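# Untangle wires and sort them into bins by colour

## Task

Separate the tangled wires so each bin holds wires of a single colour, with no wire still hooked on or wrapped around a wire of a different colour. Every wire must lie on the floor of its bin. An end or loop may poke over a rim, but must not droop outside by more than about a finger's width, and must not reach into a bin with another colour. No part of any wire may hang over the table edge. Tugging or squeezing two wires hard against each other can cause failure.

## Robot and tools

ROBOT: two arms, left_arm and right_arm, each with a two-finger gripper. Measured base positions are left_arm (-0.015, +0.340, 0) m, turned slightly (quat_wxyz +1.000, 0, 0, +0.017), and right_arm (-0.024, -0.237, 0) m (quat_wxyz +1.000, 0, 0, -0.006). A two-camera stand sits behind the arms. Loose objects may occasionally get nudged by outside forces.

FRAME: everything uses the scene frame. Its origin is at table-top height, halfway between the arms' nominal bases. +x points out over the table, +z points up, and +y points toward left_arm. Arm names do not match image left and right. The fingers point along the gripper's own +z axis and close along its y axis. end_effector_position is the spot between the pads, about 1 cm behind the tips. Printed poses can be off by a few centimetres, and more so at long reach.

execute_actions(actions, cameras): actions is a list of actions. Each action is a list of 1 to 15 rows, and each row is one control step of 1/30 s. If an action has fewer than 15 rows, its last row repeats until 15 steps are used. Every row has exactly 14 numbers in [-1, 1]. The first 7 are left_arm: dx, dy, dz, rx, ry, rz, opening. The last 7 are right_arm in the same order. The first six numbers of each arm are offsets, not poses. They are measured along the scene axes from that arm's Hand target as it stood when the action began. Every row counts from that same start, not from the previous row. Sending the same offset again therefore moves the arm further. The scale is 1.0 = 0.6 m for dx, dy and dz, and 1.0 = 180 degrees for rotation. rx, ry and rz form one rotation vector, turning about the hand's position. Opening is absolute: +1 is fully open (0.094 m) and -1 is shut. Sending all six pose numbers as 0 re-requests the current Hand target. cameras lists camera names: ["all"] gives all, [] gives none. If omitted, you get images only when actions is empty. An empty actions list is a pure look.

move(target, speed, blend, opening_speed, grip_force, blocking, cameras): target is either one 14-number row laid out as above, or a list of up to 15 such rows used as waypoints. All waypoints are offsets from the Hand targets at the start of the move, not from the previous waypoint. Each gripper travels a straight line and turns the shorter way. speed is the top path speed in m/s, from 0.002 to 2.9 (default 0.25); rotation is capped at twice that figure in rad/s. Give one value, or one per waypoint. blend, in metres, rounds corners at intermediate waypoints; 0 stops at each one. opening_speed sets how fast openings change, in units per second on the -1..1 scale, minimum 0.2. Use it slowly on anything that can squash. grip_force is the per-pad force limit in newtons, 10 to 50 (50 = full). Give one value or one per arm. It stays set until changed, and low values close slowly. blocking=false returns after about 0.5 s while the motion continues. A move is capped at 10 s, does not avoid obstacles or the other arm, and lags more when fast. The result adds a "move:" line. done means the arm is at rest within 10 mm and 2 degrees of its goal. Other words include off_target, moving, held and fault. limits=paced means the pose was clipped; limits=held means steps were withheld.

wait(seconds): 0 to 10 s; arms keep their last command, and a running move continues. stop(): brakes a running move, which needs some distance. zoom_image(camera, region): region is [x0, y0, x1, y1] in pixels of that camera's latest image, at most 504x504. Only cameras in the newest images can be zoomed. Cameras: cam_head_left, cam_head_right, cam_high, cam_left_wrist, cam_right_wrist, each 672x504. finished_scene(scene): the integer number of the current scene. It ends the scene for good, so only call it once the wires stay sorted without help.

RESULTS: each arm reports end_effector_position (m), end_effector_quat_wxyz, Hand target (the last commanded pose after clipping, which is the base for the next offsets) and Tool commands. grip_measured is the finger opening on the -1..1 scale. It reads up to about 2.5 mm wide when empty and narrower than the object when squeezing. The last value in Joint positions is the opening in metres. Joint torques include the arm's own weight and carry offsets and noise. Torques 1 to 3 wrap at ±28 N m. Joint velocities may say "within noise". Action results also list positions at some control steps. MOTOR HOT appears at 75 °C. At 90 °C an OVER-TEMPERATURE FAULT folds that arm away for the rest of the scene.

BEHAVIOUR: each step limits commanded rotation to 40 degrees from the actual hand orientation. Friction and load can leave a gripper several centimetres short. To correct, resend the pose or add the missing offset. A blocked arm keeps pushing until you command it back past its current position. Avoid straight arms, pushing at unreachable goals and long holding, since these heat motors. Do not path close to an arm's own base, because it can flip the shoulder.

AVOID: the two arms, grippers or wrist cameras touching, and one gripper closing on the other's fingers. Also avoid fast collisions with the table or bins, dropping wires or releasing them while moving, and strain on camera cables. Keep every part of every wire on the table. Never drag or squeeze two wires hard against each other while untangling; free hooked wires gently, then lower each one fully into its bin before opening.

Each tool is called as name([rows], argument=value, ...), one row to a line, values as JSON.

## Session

execute_actions(actions=[])

Scene clock: 0.00 s.
left_arm: end_effector_position=(+0.3868, +0.3519, +0.1109) grip_measured=+1.000 end_effector_quat_wxyz=(+0.599, -0.038, +0.799, +0.033) | right_arm: end_effector_position=(+0.3894, -0.2338, +0.1162) grip_measured=+1.000 end_effector_quat_wxyz=(+0.600, +0.022, +0.798, -0.062)
Joint positions: left_arm=[-0.064 1.534 0.37 0.879 -0.127 -0.03 0.094] | right_arm=[0.115 1.563 0.425 0.854 0.225 -0.009 0.094]
Joint velocities: within noise
Joint torques (N m): no reading
Motor temperatures (°C): left_arm=[33 34 38 31 31 33 34] | right_arm=[31 32 34 35 34 32 33]
Heat: left arm: 38 °C; right arm: 35 °C.
Hand target: left_arm +0.3868, +0.3524, +0.1108; +0.598, -0.039, +0.800, +0.034 | right_arm +0.3910, -0.2338, +0.1210; +0.604, +0.024, +0.794, -0.061
Tool commands: left_gripper/opening=+1.0 right_gripper/opening=+1.0

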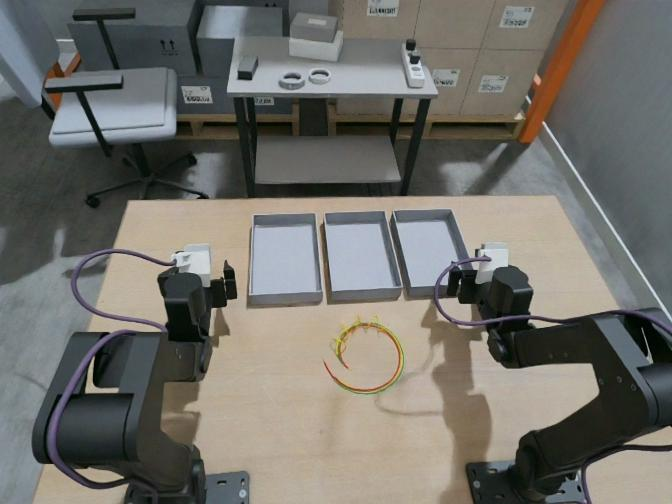

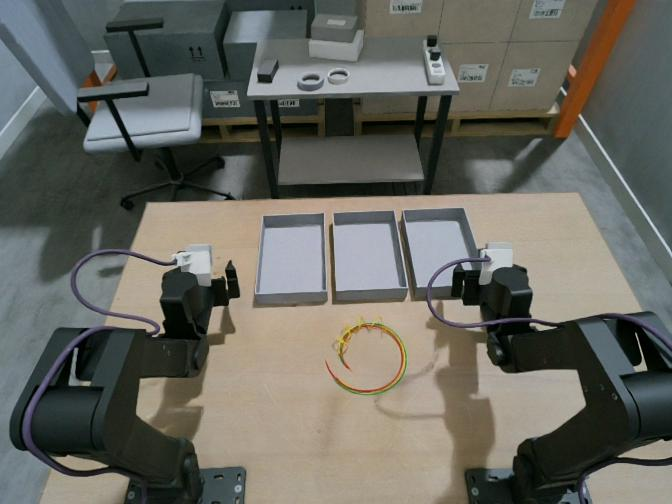

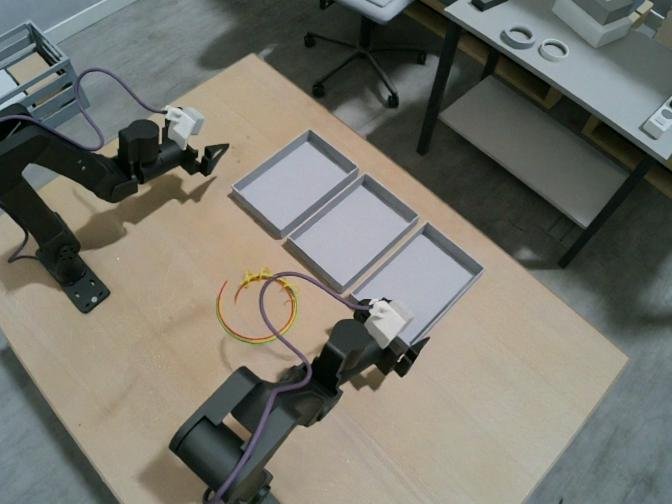

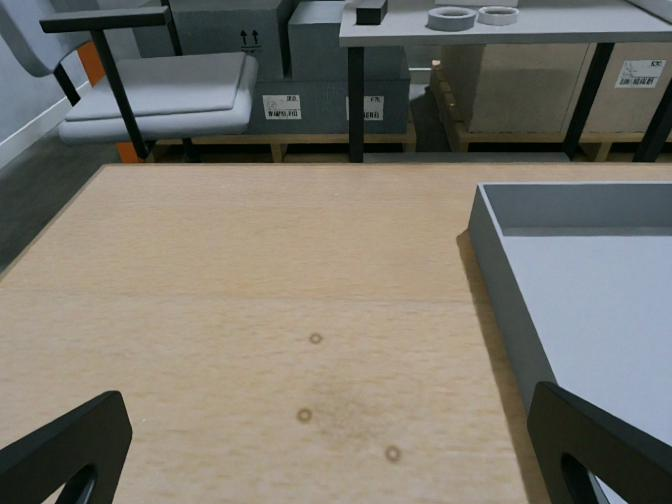

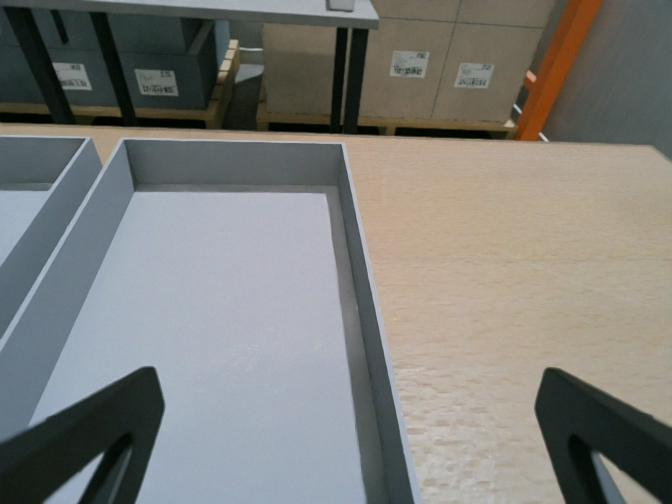

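move(target=[-0.28,-0.45,0.16,-0.018,0.305,-0.029,1, 0,0,0,0,0,0,1], cameras=["cam_left_wrist","cam_high"])

zoom_image(camera="cam_left_wrist", region=[150, 100, 550, 480])

Scene clock: 13.67 s.
left_arm: end_effector_position=(+0.2182, +0.0822, +0.2061) grip_measured=+1.000 end_effector_quat_wxyz=(+0.163, +0.003, +0.987, -0.007) | right_arm: end_effector_position=(+0.3894, -0.2338, +0.1162) grip_measured=+1.000 end_effector_quat_wxyz=(+0.600, +0.022, +0.798, -0.062)
Joint positions: left_arm=[-1.006 1.692 1.713 -1.39 -0.26 -0.938 0.094] | right_arm=[0.115 1.563 0.425 0.854 0.225 -0.009 0.094]
Joint torques (N m): left_arm=[-0.05 -6.12 7.32 0.43 -0.16 -0.1] | right_arm=[0.02 -5.31 5.59 2.04 0.02 0]
Heat: left arm: 40 °C; right arm: 36 °C.
Hand target: left_arm +0.2188, +0.0824, +0.2068; +0.161, +0.000, +0.987, +0.000 | right_arm +0.3910, -0.2338, +0.1210; +0.604, +0.024, +0.794, -0.061
Off the commanded pose: left_arm 0.001 m, 1 deg | right_arm 0.005 m, 1 deg.
move: done
Images, in order (width x height): cam_high 672x504, cam_left_wrist 672x504.

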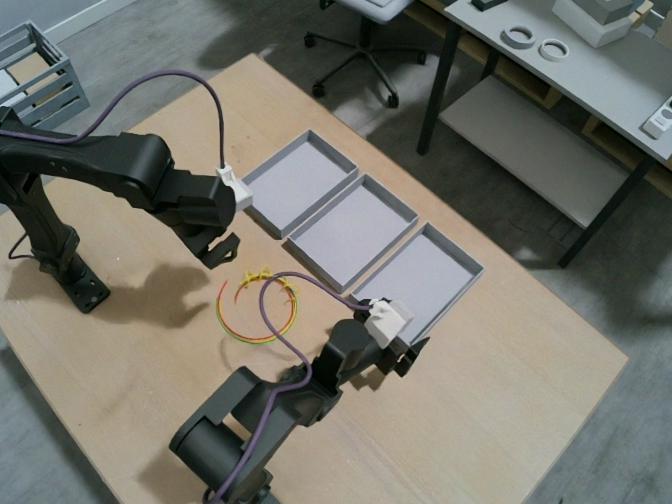

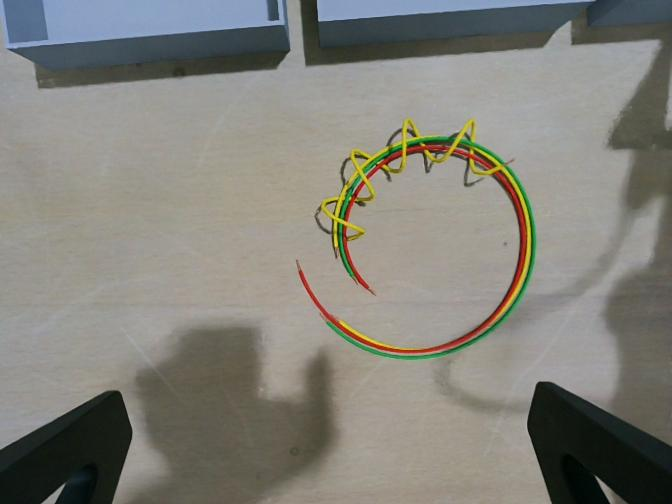

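Scaled by 1.260 from the camera's 672x504 image, which has a finer 960x720 frame.

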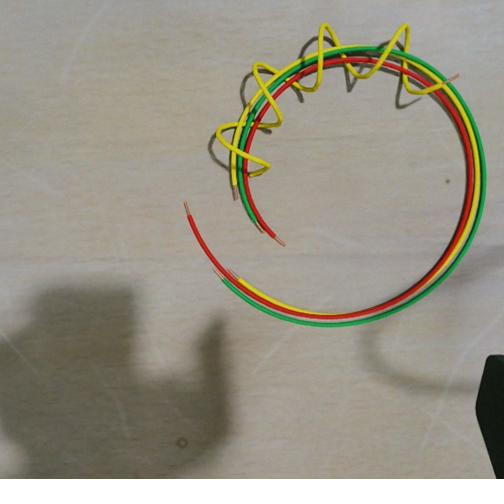

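move(target=[0.06,-0.04,-0.15,0,0,0,1, 0.02,-0.1,0.1,0,0,0,1], speed=0.15, cameras=["cam_left_wrist"])

zoom_image(camera="cam_left_wrist", region=[270, 130, 470, 330])

zoom_image(camera="cam_left_wrist", region=[420, 80, 620, 280])

Scene clock: 71.60 s.
left_arm: end_effector_position=(+0.2514, +0.0569, +0.1225) grip_measured=+1.000 end_effector_quat_wxyz=(+0.160, +0.000, +0.987, -0.005) | right_arm: end_effector_position=(+0.3983, -0.2937, +0.1602) grip_measured=+1.000 end_effector_quat_wxyz=(+0.586, +0.028, +0.807, -0.062)
Joint positions: left_arm=[-0.968 1.818 1.53 -1.078 -0.25 -0.907 0.094] | right_arm=[-0.12 1.415 0.574 0.53 0.009 -0.069 0.094]
Joint torques (N m): left_arm=[0.55 -8.03 5.35 0.74 -0.22 0.05] | right_arm=[-0.32 -6.56 8.69 2 -0.16 -0.05]
Heat: left arm: 42 °C; right arm: 39 °C.
Hand target: left_arm +0.2548, +0.0585, +0.1167; +0.161, +0.000, +0.987, +0.000 | right_arm +0.4031, -0.2938, +0.1810; +0.604, +0.024, +0.794, -0.061
Off the commanded pose: left_arm 0.007 m, 1 deg | right_arm 0.021 m, 3 deg.
move: off_target (right_arm)
Images, in order (width x height): cam_left_wrist 672x504.

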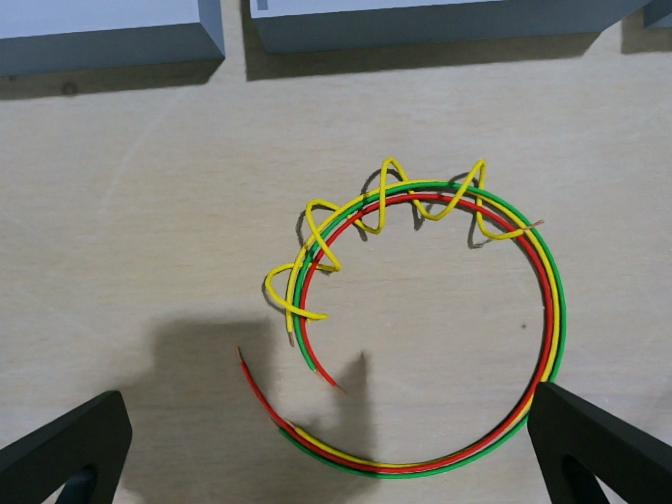

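Scaled by 2.520 from the camera's 672x504 image, which has a finer 960x720 frame.

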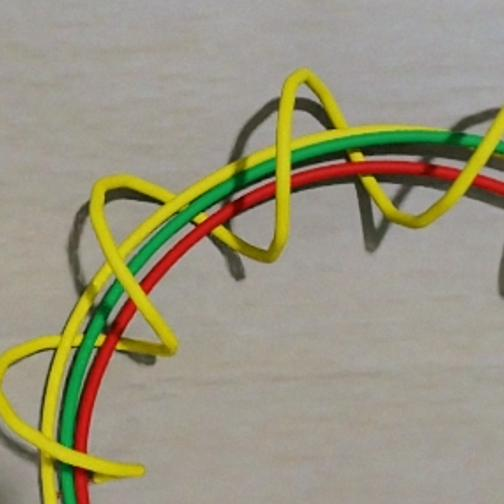

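Scaled by 2.520 from the camera's 672x504 image, which has a finer 960x720 frame.

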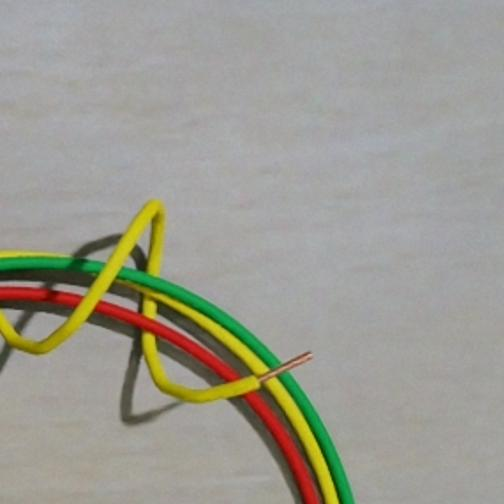

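move(target=[-0.082,0.072,-0.1,0,0,0,-0.6, -0.13,0.1,0,-0.018,0.3,0,-0.5], speed=0.15, grip_force=[35,35], cameras=["cam_left_wrist","cam_right_wrist","cam_head_left"])

Scene clock: 113.70 s.
left_arm: end_effector_position=(+0.2047, +0.1022, +0.0525) grip_measured=-0.597 end_effector_quat_wxyz=(+0.148, +0.003, +0.989, +0.006) | right_arm: end_effector_position=(+0.3193, -0.2344, +0.1743) grip_measured=-0.498 end_effector_quat_wxyz=(+0.172, -0.025, +0.981, -0.082)
Joint positions: left_arm=[-1 1.664 1.071 -0.815 -0.25 -0.939 0.019] | right_arm=[0.115 1.529 1.39 -1.095 0.188 0.021 0.024]
Joint torques (N m): left_arm=[-0.65 -8.99 4.74 0.66 -0.27 -0.13] | right_arm=[0.55 -4.48 9.18 0.8 0.22 0.08]
Motor temperatures (°C): left_arm=[33 41 42 33 32 33 34] | right_arm=[31 36 42 41 34 32 33]
Heat: left arm: 42 °C; right arm: 42 °C.
Hand target: left_arm +0.2057, +0.1016, +0.0567; +0.161, +0.000, +0.987, +0.000 | right_arm +0.3250, -0.2339, +0.1810; +0.178, -0.023, +0.980, -0.087
Off the commanded pose: left_arm 0.004 m, 2 deg | right_arm 0.009 m, 1 deg.
grip_force (N): 35, 35
move: done
Images, in order (width x height): cam_head_left 672x504, cam_left_wrist 672x504, cam_right_wrist 672x504.

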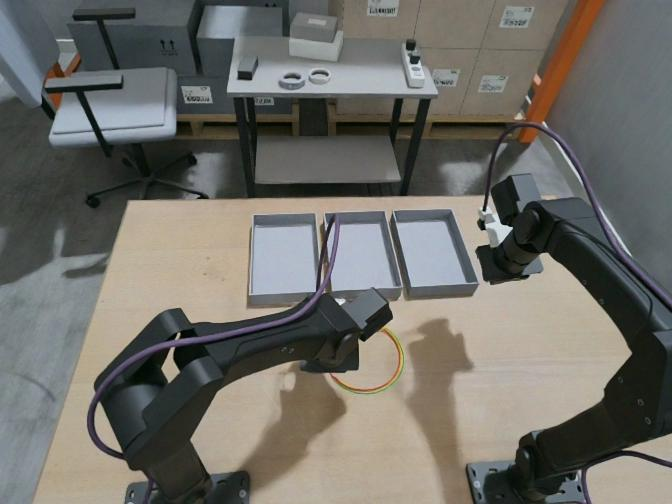

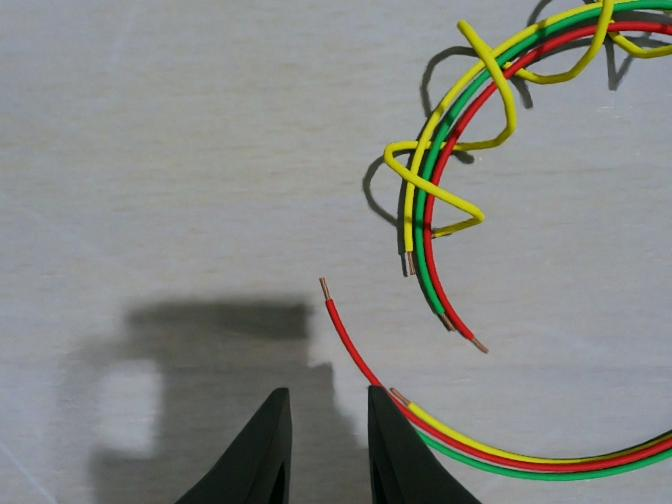

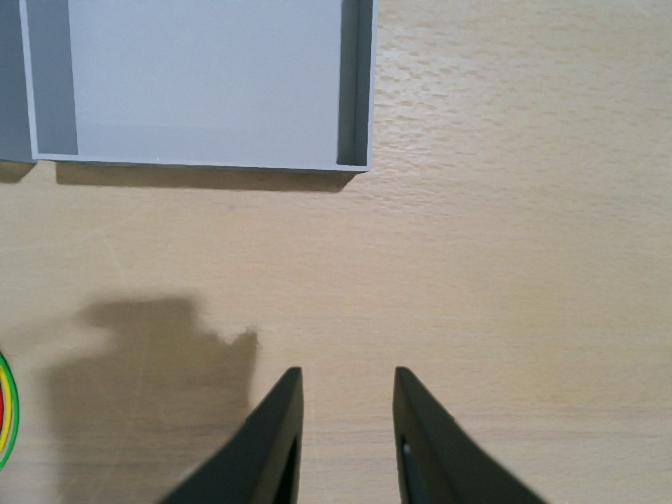

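move([
  [0.002,-0.003,-0.088,0,0,0,-0.6, 0,0,0,0,0,0,-0.5],
  [0.002,-0.003,-0.088,0,0,0,-0.98, 0,0,0,0,0,0,-0.5],
  [0.002,-0.003,-0.058,0,0,0,-0.98, 0,0,0,0,0,0,-0.5],
], speed=0.06, opening_speed=0.5, cameras=["cam_left_wrist"])

Scene clock: 133.20 s.
left_arm: end_effector_position=(+0.2035, +0.1042, +0.0099) grip_measured=-0.975 end_effector_quat_wxyz=(+0.148, +0.003, +0.989, +0.007) | right_arm: end_effector_position=(+0.3193, -0.2344, +0.1743) grip_measured=-0.498 end_effector_quat_wxyz=(+0.172, -0.025, +0.981, -0.082)
Joint positions: left_arm=[-1 1.729 0.958 -0.638 -0.251 -0.94 0.001] | right_arm=[0.115 1.529 1.39 -1.095 0.188 0.021 0.024]
Joint torques (N m): left_arm=[-0.83 -9.52 6.69 0.38 -0.26 -0.09] | right_arm=[0.54 -4.48 9.18 0.8 0.22 0.08]
Heat: left arm: 42 °C; right arm: 40 °C.
Hand target: left_arm +0.2069, +0.0998, +0.0220; +0.161, +0.000, +0.987, +0.000 | right_arm +0.3251, -0.2339, +0.1810; +0.178, -0.023, +0.980, -0.087
Off the commanded pose: left_arm 0.013 m, 2 deg | right_arm 0.009 m, 1 deg.
grip_force (N): 35, 35
move: off_target (left_arm)
Images, in order (width x height): cam_left_wrist 672x504.

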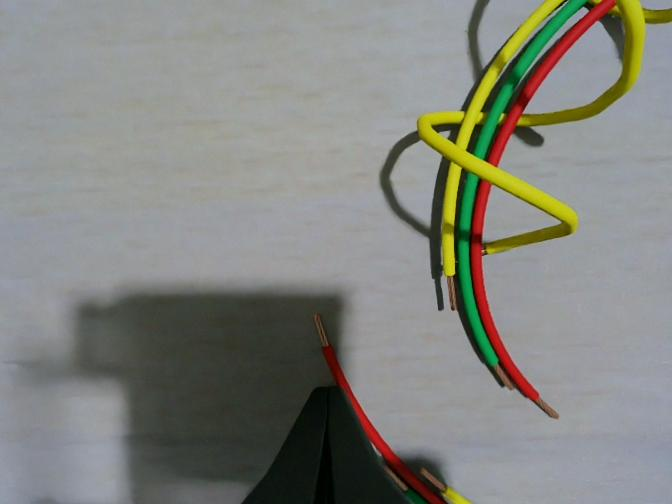

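move([
  [0,0,0.02,0,0,0,-0.6, 0,0,0,0,0,0,-0.5],
  [0.002,-0.014,-0.02,0,0,0,-0.6, 0,0,0,0,0,0,-0.5],
  [0.002,-0.014,-0.036,0,0,0,-0.6, 0,0,0,0,0,0,-0.5],
  [0.002,-0.014,-0.036,0,0,0,-0.98, 0,0,0,0,0,0,-0.5],
], speed=0.06, opening_speed=0.5, cameras=["cam_left_wrist"])

Scene clock: 146.93 s.
left_arm: end_effector_position=(+0.2101, +0.0897, +0.0081) grip_measured=-0.975 end_effector_quat_wxyz=(+0.162, +0.000, +0.987, -0.007) | right_arm: end_effector_position=(+0.3193, -0.2344, +0.1743) grip_measured=-0.498 end_effector_quat_wxyz=(+0.172, -0.025, +0.981, -0.082)
Joint positions: left_arm=[-1.014 1.76 0.978 -0.593 -0.26 -0.952 0.001] | right_arm=[0.115 1.529 1.39 -1.095 0.188 0.021 0.024]
Joint torques (N m): left_arm=[-0.65 -6.31 4.33 0.77 -0.17 -0.13] | right_arm=[0.55 -4.46 9.18 0.8 0.22 0.08]
Heat: left arm: 43 °C; right arm: 40 °C.
Hand target: left_arm +0.2080, +0.0914, +0.0003; +0.161, +0.000, +0.987, +0.000 | right_arm +0.3251, -0.2339, +0.1810; +0.178, -0.023, +0.980, -0.087
Off the commanded pose: left_arm 0.008 m, 1 deg | right_arm 0.009 m, 1 deg.
grip_force (N): 35, 35
move: done
Images, in order (width x height): cam_left_wrist 672x504.

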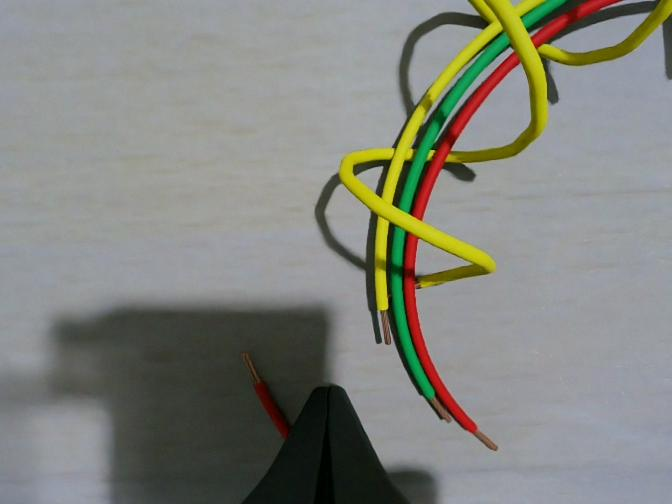

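move([
  [0,0,0.02,0,0,0,-0.6, 0,0,0,0,0,0,-0.5],
  [-0.003,0.014,0.02,0,0,0,-0.6, 0,0,0,0,0,0,-0.5],
  [-0.003,0.014,0.003,0,0,0,-0.6, 0,0,0,0,0,0,-0.5],
], speed=0.06, cameras=["cam_left_wrist"])

Scene clock: 165.97 s.
left_arm: end_effector_position=(+0.2079, +0.0925, +0.0077) grip_measured=-0.603 end_effector_quat_wxyz=(+0.162, +0.000, +0.987, -0.008) | right_arm: end_effector_position=(+0.3193, -0.2344, +0.1743) grip_measured=-0.498 end_effector_quat_wxyz=(+0.172, -0.025, +0.981, -0.082)
Joint positions: left_arm=[-1.014 1.746 0.958 -0.583 -0.259 -0.952 0.019] | right_arm=[0.115 1.529 1.39 -1.095 0.188 0.021 0.024]
Joint torques (N m): left_arm=[0.31 -7.53 3.38 0.74 -0.2 -0.04] | right_arm=[0.55 -4.48 9.18 0.8 0.22 0.08]
Heat: left arm: 42 °C; right arm: 40 °C.
Hand target: left_arm +0.2062, +0.0998, +0.0021; +0.161, +0.000, +0.987, +0.000 | right_arm +0.3251, -0.2339, +0.1810; +0.178, -0.023, +0.980, -0.087
Off the commanded pose: left_arm 0.009 m, 1 deg | right_arm 0.009 m, 1 deg.
grip_force (N): 35, 35
move: done
Images, in order (width x height): cam_left_wrist 672x504.

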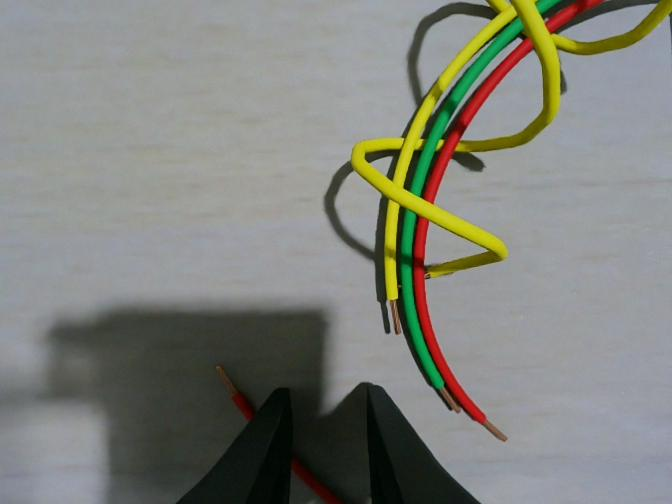

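move(target=[0,0.015,0.07,0,0,0,-0.6, 0,0,0,0,0,0,-0.5], speed=0.1, cameras=["cam_left_wrist"])

Scene clock: 176.53 s.
left_arm: end_effector_position=(+0.2019, +0.1084, +0.0354) grip_measured=-0.603 end_effector_quat_wxyz=(+0.154, +0.001, +0.988, +0.002) | right_arm: end_effector_position=(+0.3193, -0.2344, +0.1743) grip_measured=-0.498 end_effector_quat_wxyz=(+0.172, -0.025, +0.981, -0.082)
Joint positions: left_arm=[-0.999 1.654 0.983 -0.723 -0.254 -0.939 0.019] | right_arm=[0.115 1.529 1.39 -1.095 0.188 0.021 0.024]
Joint torques (N m): left_arm=[0.65 -8.14 6.83 0.33 -0.18 0.04] | right_arm=[0.54 -4.48 9.17 0.8 0.23 0.08]
Heat: left arm: 41 °C; right arm: 40 °C.
Hand target: left_arm +0.2063, +0.1088, +0.0442; +0.162, +0.000, +0.987, +0.000 | right_arm +0.3251, -0.2339, +0.1810; +0.178, -0.023, +0.980, -0.087
Off the commanded pose: left_arm 0.010 m, 1 deg | right_arm 0.009 m, 1 deg.
grip_force (N): 35, 35
move: done
Images, in order (width x height): cam_left_wrist 672x504.

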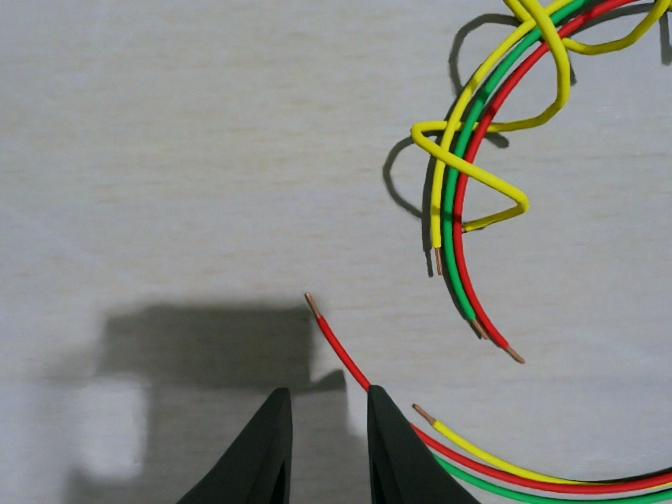

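move([
  [0,-0.001,-0.068,0,0,0,-0.6, 0,0,0,0,0,0,-0.5],
  [0,-0.001,-0.068,0,0,0,-0.98, 0,0,0,0,0,0,-0.5],
], speed=0.06, opening_speed=0.4, cameras=["cam_left_wrist"])

Scene clock: 190.80 s.
left_arm: end_effector_position=(+0.2051, +0.1034, +0.0104) grip_measured=-0.975 end_effector_quat_wxyz=(+0.161, +0.000, +0.987, -0.009) | right_arm: end_effector_position=(+0.3193, -0.2344, +0.1743) grip_measured=-0.498 end_effector_quat_wxyz=(+0.172, -0.025, +0.981, -0.082)
Joint positions: left_arm=[-0.999 1.702 0.919 -0.584 -0.253 -0.938 0.001] | right_arm=[0.115 1.529 1.39 -1.095 0.188 0.021 0.024]
Joint torques (N m): left_arm=[0.51 -5.98 4.55 0.71 -0.21 0.03] | right_arm=[0.54 -4.48 9.17 0.8 0.22 0.08]
Heat: left arm: 42 °C; right arm: 40 °C.
Hand target: left_arm +0.2062, +0.1082, +0.0033; +0.161, +0.000, +0.987, +0.000 | right_arm +0.3251, -0.2339, +0.1810; +0.178, -0.023, +0.980, -0.087
Off the commanded pose: left_arm 0.009 m, 1 deg | right_arm 0.009 m, 1 deg.
grip_force (N): 35, 35
move: done
Images, in order (width x height): cam_left_wrist 672x504.

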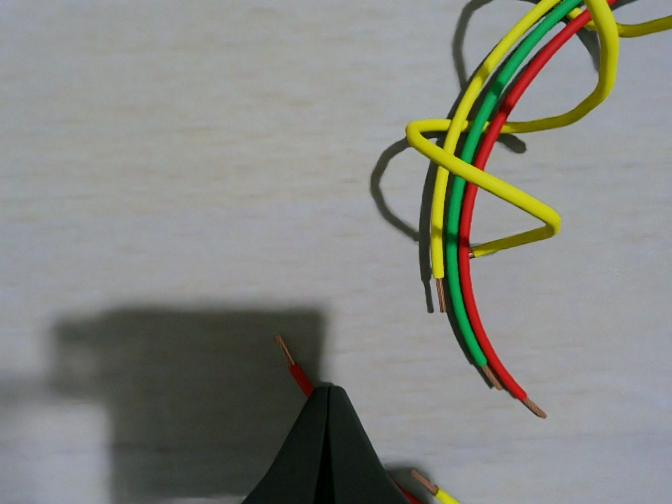

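move([
  [0,0.004,0.02,0,0,0,-0.6, 0,0,0,0,0,0,-0.5],
  [0,0.008,0.0,0,0,0,-0.6, 0,0,0,0,0,0,-0.5],
  [0,0.008,-0.011,0,0,0,-0.6, 0,0,0,0,0,0,-0.5],
], speed=0.05, opening_speed=0.8, cameras=["cam_left_wrist"])

Scene clock: 203.53 s.
left_arm: end_effector_position=(+0.2064, +0.1074, +0.0072) grip_measured=-0.603 end_effector_quat_wxyz=(+0.164, +0.001, +0.986, -0.006) | right_arm: end_effector_position=(+0.3193, -0.2344, +0.1743) grip_measured=-0.498 end_effector_quat_wxyz=(+0.172, -0.025, +0.981, -0.082)
Joint positions: left_arm=[-0.992 1.702 0.903 -0.568 -0.26 -0.93 0.019] | right_arm=[0.115 1.529 1.39 -1.095 0.188 0.021 0.024]
Joint torques (N m): left_arm=[0.88 -5.67 3.34 0.87 -0.08 0.02] | right_arm=[0.55 -4.48 9.17 0.8 0.22 0.08]
Heat: left arm: 41 °C; right arm: 40 °C.
Hand target: left_arm +0.2063, +0.1131, -0.0033; +0.161, +0.000, +0.987, +0.000 | right_arm +0.3251, -0.2339, +0.1810; +0.178, -0.023, +0.980, -0.087
Off the commanded pose: left_arm 0.012 m, 1 deg | right_arm 0.009 m, 1 deg.
grip_force (N): 35, 35
move: off_target (left_arm)
Images, in order (width x height): cam_left_wrist 672x504.

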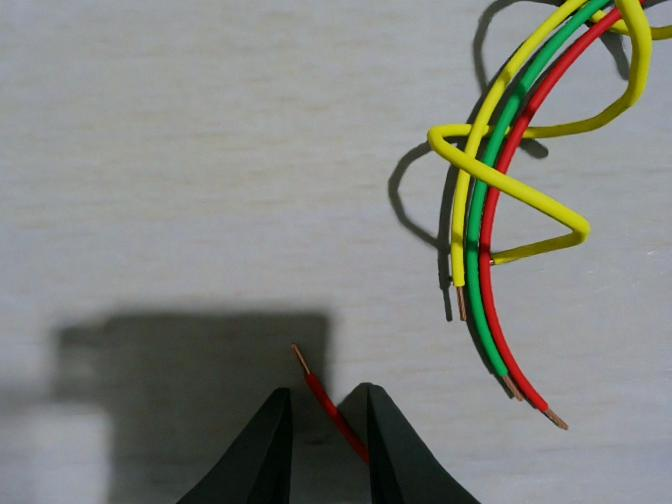

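Centered. Close.

move(target=[0,0,0,0,0,0,-0.97, 0,0,0,0,0,0,-0.5], opening_speed=0.3, cameras=["cam_left_wrist"])

Scene clock: 219.20 s.
left_arm: end_effector_position=(+0.2100, +0.1072, +0.0076) grip_measured=-0.968 end_effector_quat_wxyz=(+0.172, -0.002, +0.985, -0.007) | right_arm: end_effector_position=(+0.3193, -0.2344, +0.1743) grip_measured=-0.498 end_effector_quat_wxyz=(+0.172, -0.025, +0.981, -0.082)
Joint positions: left_arm=[-0.99 1.702 0.899 -0.552 -0.272 -0.929 0.002] | right_arm=[0.115 1.529 1.39 -1.095 0.188 0.021 0.024]
Joint torques (N m): left_arm=[0.55 -5.75 3.51 0.76 -0.03 0.04] | right_arm=[0.54 -4.48 9.18 0.81 0.22 0.08]
Heat: left arm: 41 °C; right arm: 41 °C.
Hand target: left_arm +0.2063, +0.1130, -0.0032; +0.162, +0.000, +0.987, +0.000 | right_arm +0.3251, -0.2339, +0.1810; +0.178, -0.023, +0.980, -0.087
Off the commanded pose: left_arm 0.013 m, 1 deg | right_arm 0.009 m, 1 deg.
grip_force (N): 35, 35
move: off_target (left_arm)
Images, in order (width x height): cam_left_wrist 672x504.

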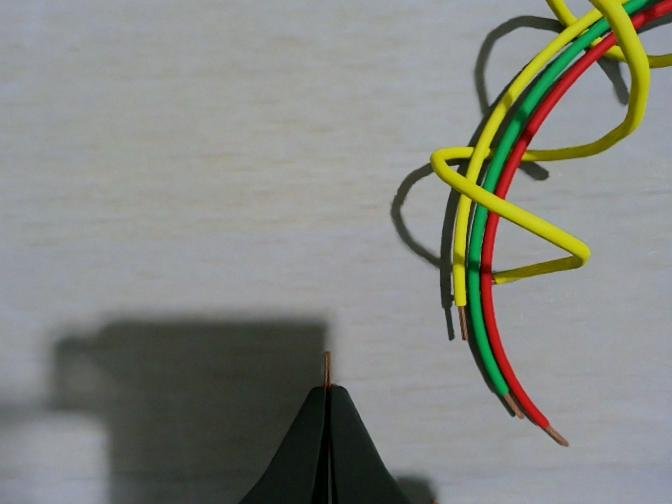

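move(target=[0,0,0.03,0,0,0,-0.98, -0.06,0.36,-0.12,0.057,0.01,-0.005,-0.5], speed=0.15, cameras=["cam_left_wrist","cam_right_wrist","cam_head_left"])

zoom_image(camera="cam_right_wrist", region=[150, 150, 500, 400])

Scene clock: 235.57 s.
left_arm: end_effector_position=(+0.2063, +0.1092, +0.0080) grip_measured=-0.975 end_effector_quat_wxyz=(+0.164, +0.000, +0.986, -0.005) | right_arm: end_effector_position=(+0.2793, -0.0236, +0.1035) grip_measured=-0.498 end_effector_quat_wxyz=(+0.149, -0.007, +0.989, -0.006)
Joint positions: left_arm=[-0.99 1.695 0.899 -0.571 -0.261 -0.929 0.001] | right_arm=[0.72 1.741 1.363 -0.969 0.2 0.672 0.024]
Joint torques (N m): left_arm=[0.59 -8.32 6.3 0.2 -0.11 0.02] | right_arm=[0.01 -6.35 8.58 0.85 0.19 0.07]
Heat: left arm: 41 °C; right arm: 41 °C.
Hand target: left_arm +0.2062, +0.1130, +0.0147; +0.161, +0.000, +0.987, +0.000 | right_arm +0.2891, -0.0178, +0.1090; +0.163, -0.001, +0.987, +0.000
Off the commanded pose: left_arm 0.008 m, 1 deg | right_arm 0.013 m, 2 deg.
grip_force (N): 35, 35
move: off_target (right_arm)
Images, in order (width x height): cam_head_left 672x504, cam_left_wrist 672x504, cam_right_wrist 672x504.

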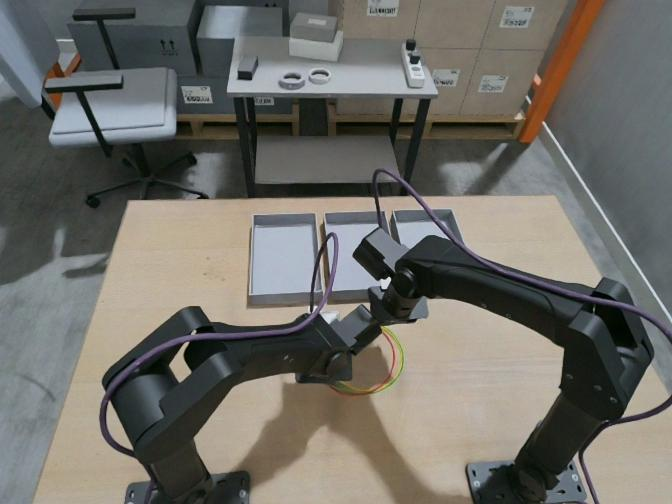

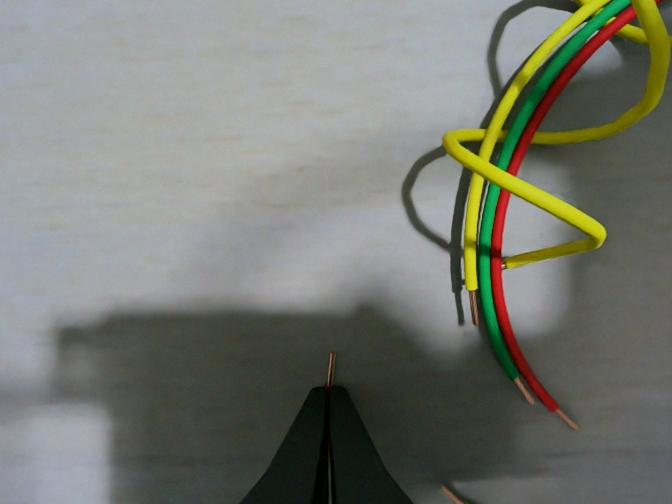

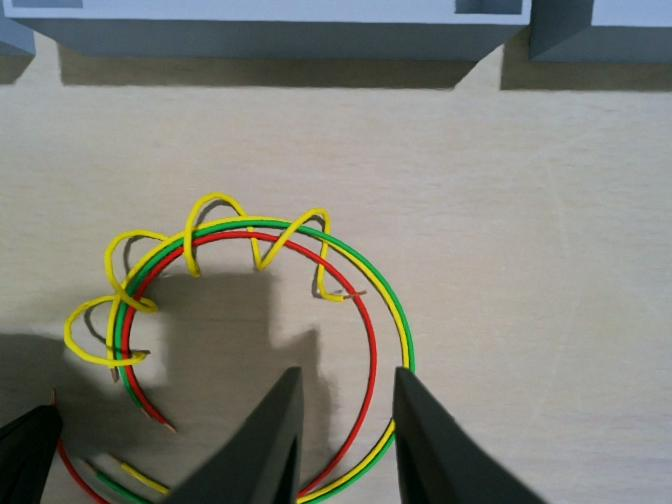

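Scaled by 1.440 from the camera's 672x504 image, which has a finer 960x720 frame.

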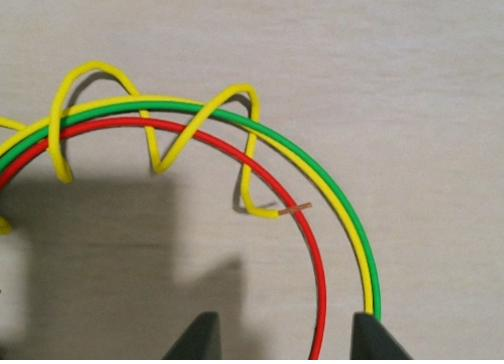

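move(target=[0,0,0,0,0,0,-0.98, 0.062,0.012,-0.09,0,0,0,-0.55], speed=0.1, cameras=["cam_right_wrist"])

zoom_image(camera="cam_right_wrist", region=[150, 200, 500, 500])

Scene clock: 258.80 s.
left_arm: end_effector_position=(+0.2063, +0.1092, +0.0080) grip_measured=-0.975 end_effector_quat_wxyz=(+0.164, +0.000, +0.986, -0.005) | right_arm: end_effector_position=(+0.3182, -0.0143, +0.0544) grip_measured=-0.548 end_effector_quat_wxyz=(+0.157, -0.002, +0.988, -0.005)
Joint positions: left_arm=[-0.99 1.695 0.899 -0.571 -0.261 -0.929 0.001] | right_arm=[0.675 1.902 1.363 -0.786 0.2 0.635 0.021]
Joint torques (N m): left_arm=[0.72 -8.29 6.16 0.18 -0.13 0.01] | right_arm=[-0.43 -7.46 7.6 0.89 0.06 -0.06]
Heat: left arm: 43 °C; right arm: 42 °C.
Hand target: left_arm +0.2062, +0.1130, +0.0147; +0.161, +0.000, +0.987, +0.000 | right_arm +0.3262, -0.0106, +0.0550; +0.163, -0.001, +0.987, +0.000
Off the commanded pose: left_arm 0.008 m, 1 deg | right_arm 0.009 m, 1 deg.
grip_force (N): 35, 35
move: done
Images, in order (width x height): cam_right_wrist 672x504.

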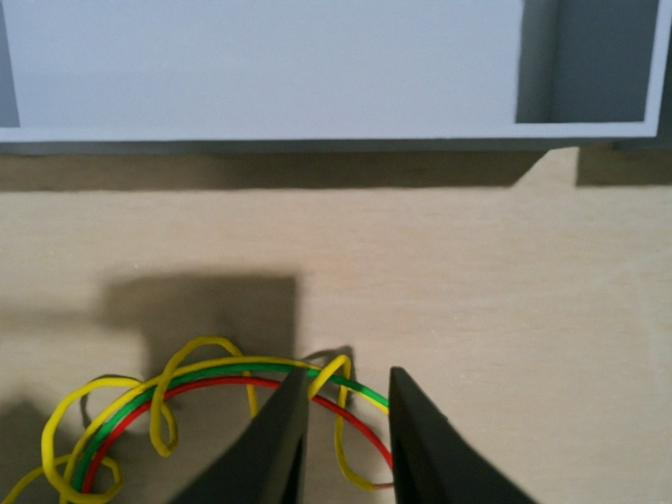

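Scaled by 1.440 from the camera's 672x504 image, which has a finer 960x720 frame.

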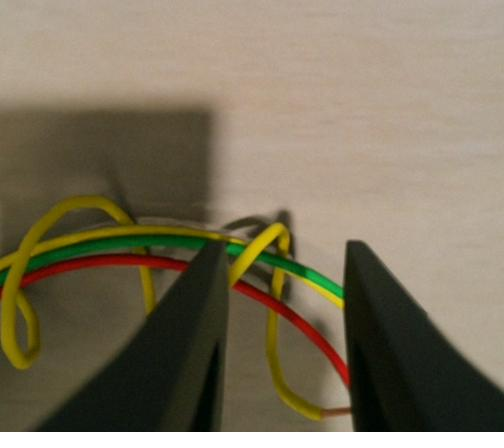

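move(target=[0,0,0,0,0,0,-0.98, -0.01,-0.005,-0.045,0,0,0,-0.55], speed=0.05, cameras=["cam_right_wrist"])

zoom_image(camera="cam_right_wrist", region=[150, 250, 450, 500])

Scene clock: 269.40 s.
left_arm: end_effector_position=(+0.2063, +0.1092, +0.0080) grip_measured=-0.975 end_effector_quat_wxyz=(+0.164, +0.000, +0.986, -0.005) | right_arm: end_effector_position=(+0.3217, -0.0115, +0.0383) grip_measured=-0.548 end_effector_quat_wxyz=(+0.170, +0.000, +0.985, +0.005)
Joint positions: left_arm=[-0.99 1.695 0.899 -0.571 -0.261 -0.929 0.001] | right_arm=[0.675 1.911 1.299 -0.678 0.2 0.635 0.021]
Joint torques (N m): left_arm=[0.57 -8.46 6.24 0.22 -0.12 -0.01] | right_arm=[-0.14 -7.27 4.75 0.95 0.06 -0.02]
Heat: left arm: 43 °C; right arm: 42 °C.
Hand target: left_arm +0.2062, +0.1130, +0.0147; +0.161, +0.000, +0.987, +0.000 | right_arm +0.3202, -0.0135, +0.0280; +0.163, -0.001, +0.987, +0.000
Off the commanded pose: left_arm 0.008 m, 1 deg | right_arm 0.011 m, 1 deg.
grip_force (N): 35, 35
move: off_target (right_arm)
Images, in order (width x height): cam_right_wrist 672x504.

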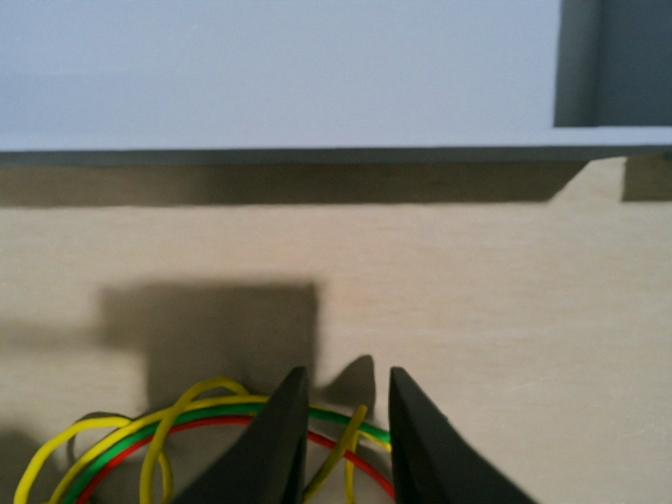

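Scaled by 1.680 from the camera's 672x504 image, which has a finer 960x720 frame.

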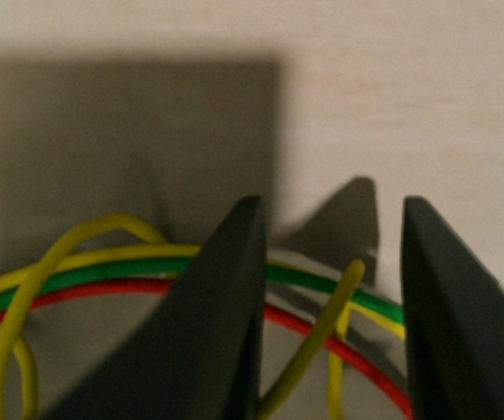

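move(target=[0,0,0,0,0,0,-0.98, -0.024,-0.012,-0.025,0,0,0,-0.55], speed=0.05, cameras=["cam_right_wrist"])

zoom_image(camera="cam_right_wrist", region=[150, 250, 450, 500])

Scene clock: 280.03 s.
left_arm: end_effector_position=(+0.2063, +0.1092, +0.0080) grip_measured=-0.975 end_effector_quat_wxyz=(+0.164, +0.000, +0.986, -0.005) | right_arm: end_effector_position=(+0.3128, -0.0185, +0.0209) grip_measured=-0.549 end_effector_quat_wxyz=(+0.169, +0.001, +0.986, +0.004)
Joint positions: left_arm=[-0.99 1.695 0.899 -0.571 -0.261 -0.929 0.001] | right_arm=[0.675 1.901 1.211 -0.604 0.2 0.637 0.021]
Joint torques (N m): left_arm=[0.58 -8.32 6.22 0.18 -0.08 0.02] | right_arm=[0.54 -8.44 3.23 0.97 0.09 0.05]
Heat: left arm: 44 °C; right arm: 41 °C.
Hand target: left_arm +0.2062, +0.1130, +0.0147; +0.161, +0.000, +0.987, +0.000 | right_arm +0.3058, -0.0208, +0.0130; +0.163, -0.001, +0.987, +0.000
Off the commanded pose: left_arm 0.008 m, 1 deg | right_arm 0.011 m, 1 deg.
grip_force (N): 35, 35
move: off_target (right_arm)
Images, in order (width x height): cam_right_wrist 672x504.

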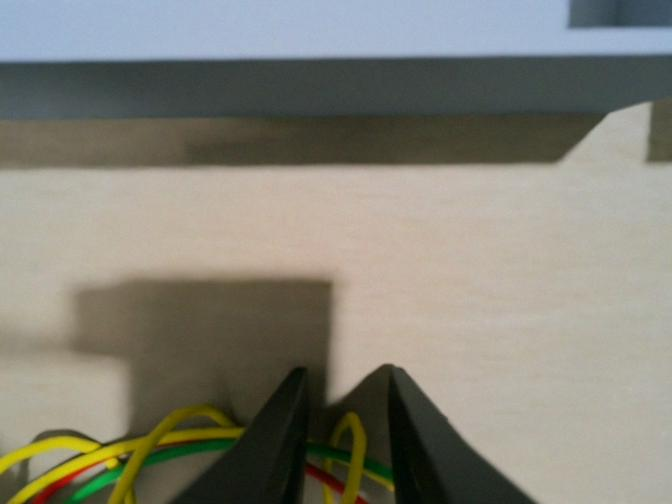

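Scaled by 1.680 from the camera's 672x504 image, which has a finer 960x720 frame.

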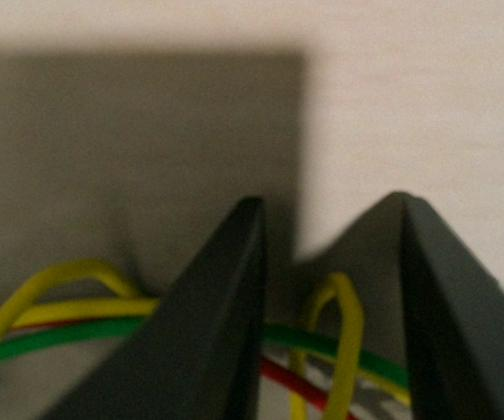

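move(target=[0,0,0,0,0,0,-0.98, 0,0,0,0,0,0,-0.96], opening_speed=0.3, cameras=["cam_right_wrist"])

zoom_image(camera="cam_right_wrist", region=[150, 250, 450, 500])

Scene clock: 289.27 s.
left_arm: end_effector_position=(+0.2063, +0.1092, +0.0080) grip_measured=-0.975 end_effector_quat_wxyz=(+0.164, +0.000, +0.986, -0.005) | right_arm: end_effector_position=(+0.3156, -0.0152, +0.0214) grip_measured=-0.949 end_effector_quat_wxyz=(+0.177, +0.000, +0.984, +0.010)
Joint positions: left_arm=[-0.99 1.695 0.899 -0.571 -0.261 -0.929 0.001] | right_arm=[0.677 1.901 1.207 -0.58 0.2 0.637 0.002]
Joint torques (N m): left_arm=[0.4 -8.46 6.17 0.19 -0.13 0.03] | right_arm=[0.34 -8.47 3.58 0.74 0.09 0.05]
Heat: left arm: 44 °C; right arm: 40 °C.
Hand target: left_arm +0.2062, +0.1130, +0.0147; +0.161, +0.000, +0.987, +0.000 | right_arm +0.3058, -0.0209, +0.0129; +0.163, -0.001, +0.987, +0.000
Off the commanded pose: left_arm 0.008 m, 1 deg | right_arm 0.014 m, 2 deg.
grip_force (N): 35, 35
move: off_target (right_arm)
Images, in order (width x height): cam_right_wrist 672x504.

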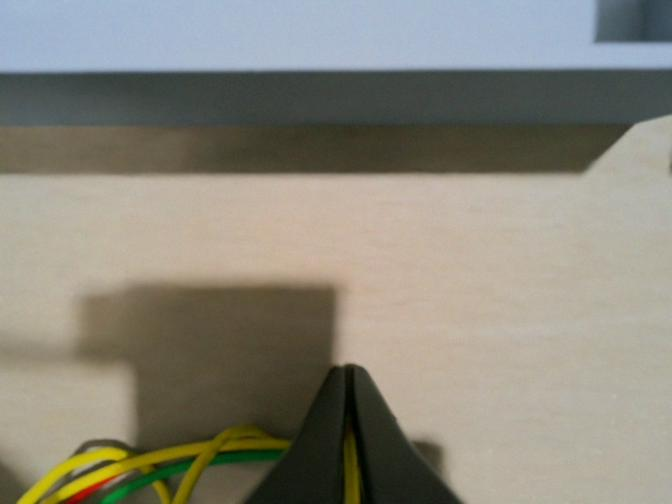

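Scaled by 1.680 from the camera's 672x504 image, which has a finer 960x720 frame.

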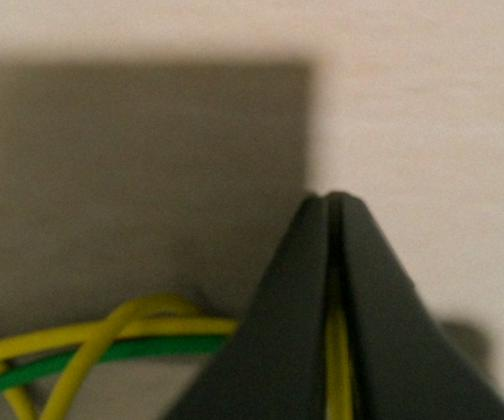

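move(target=[0,0.13,0.09,0,0,0,-1, 0,0,0,0,0,0,-0.98], speed=0.05, cameras=["cam_head_left","cam_head_right","cam_left_wrist","cam_right_wrist"])

zoom_image(camera="cam_head_right", region=[270, 280, 470, 420])

Scene clock: 302.20 s.
left_arm: end_effector_position=(+0.2104, +0.1833, +0.0696) grip_measured=-0.975 end_effector_quat_wxyz=(+0.165, -0.001, +0.986, -0.009) | right_arm: end_effector_position=(+0.3156, -0.0152, +0.0214) grip_measured=-0.950 end_effector_quat_wxyz=(+0.177, +0.000, +0.984, +0.010)
Joint positions: left_arm=[-0.783 1.367 0.849 -0.794 -0.211 -0.724 0.001] | right_arm=[0.677 1.901 1.207 -0.58 0.2 0.637 0.002]
Joint torques (N m): left_arm=[0.5 -5.9 4.89 0.45 -0.12 0] | right_arm=[0.35 -8.47 3.56 0.74 0.09 0.05]
Heat: left arm: 44 °C; right arm: 40 °C.
Hand target: left_arm +0.2062, +0.1911, +0.0686; +0.161, +0.000, +0.987, +0.000 | right_arm +0.3058, -0.0209, +0.0129; +0.163, -0.001, +0.987, +0.000
Off the commanded pose: left_arm 0.009 m, 1 deg | right_arm 0.014 m, 2 deg.
grip_force (N): 35, 35
move: off_target (right_arm)
Images, in order (width x height): cam_head_left 672x504, cam_head_right 672x504, cam_left_wrist 672x504, cam_right_wrist 672x504.

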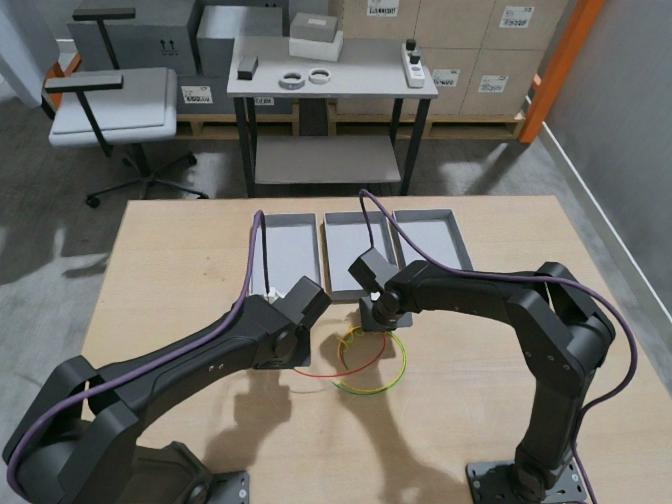

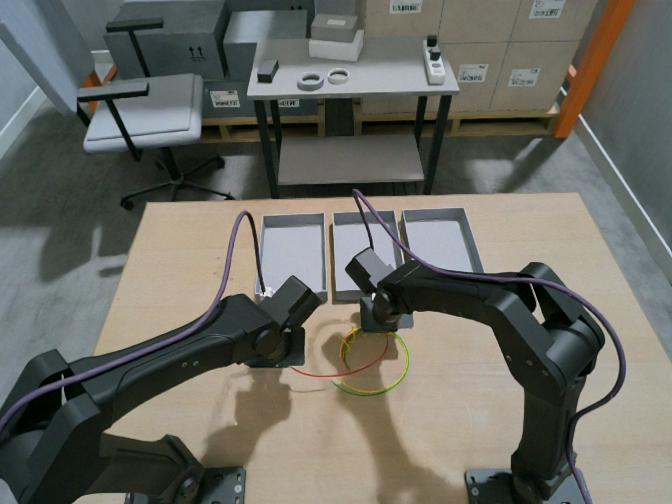

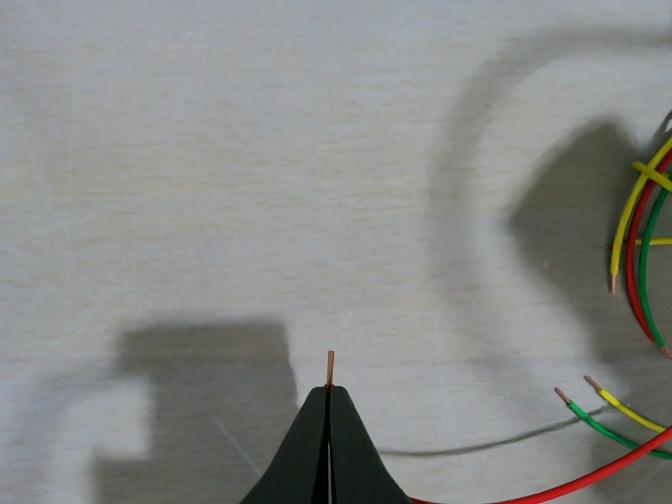

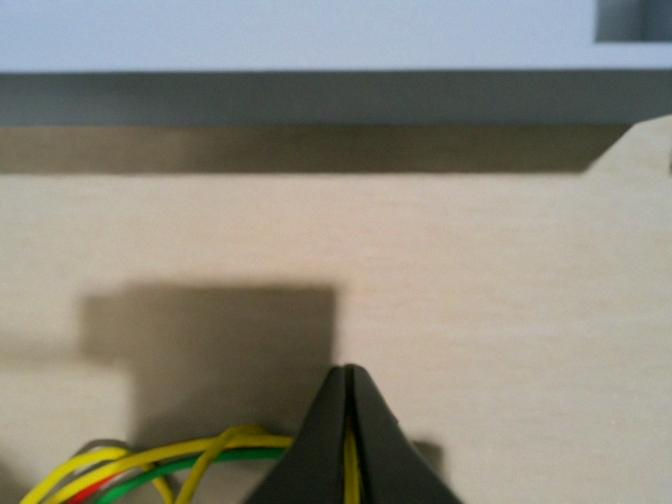

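Scaled by 2.520 from the camera's 672x504 image, which has a finer 960x720 frame.

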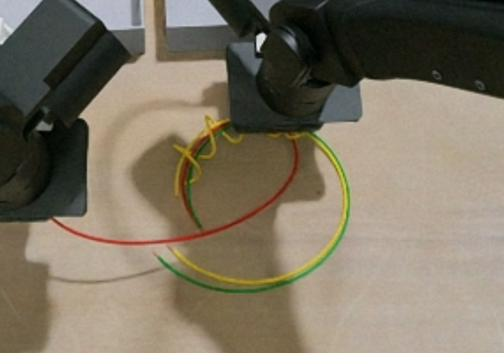

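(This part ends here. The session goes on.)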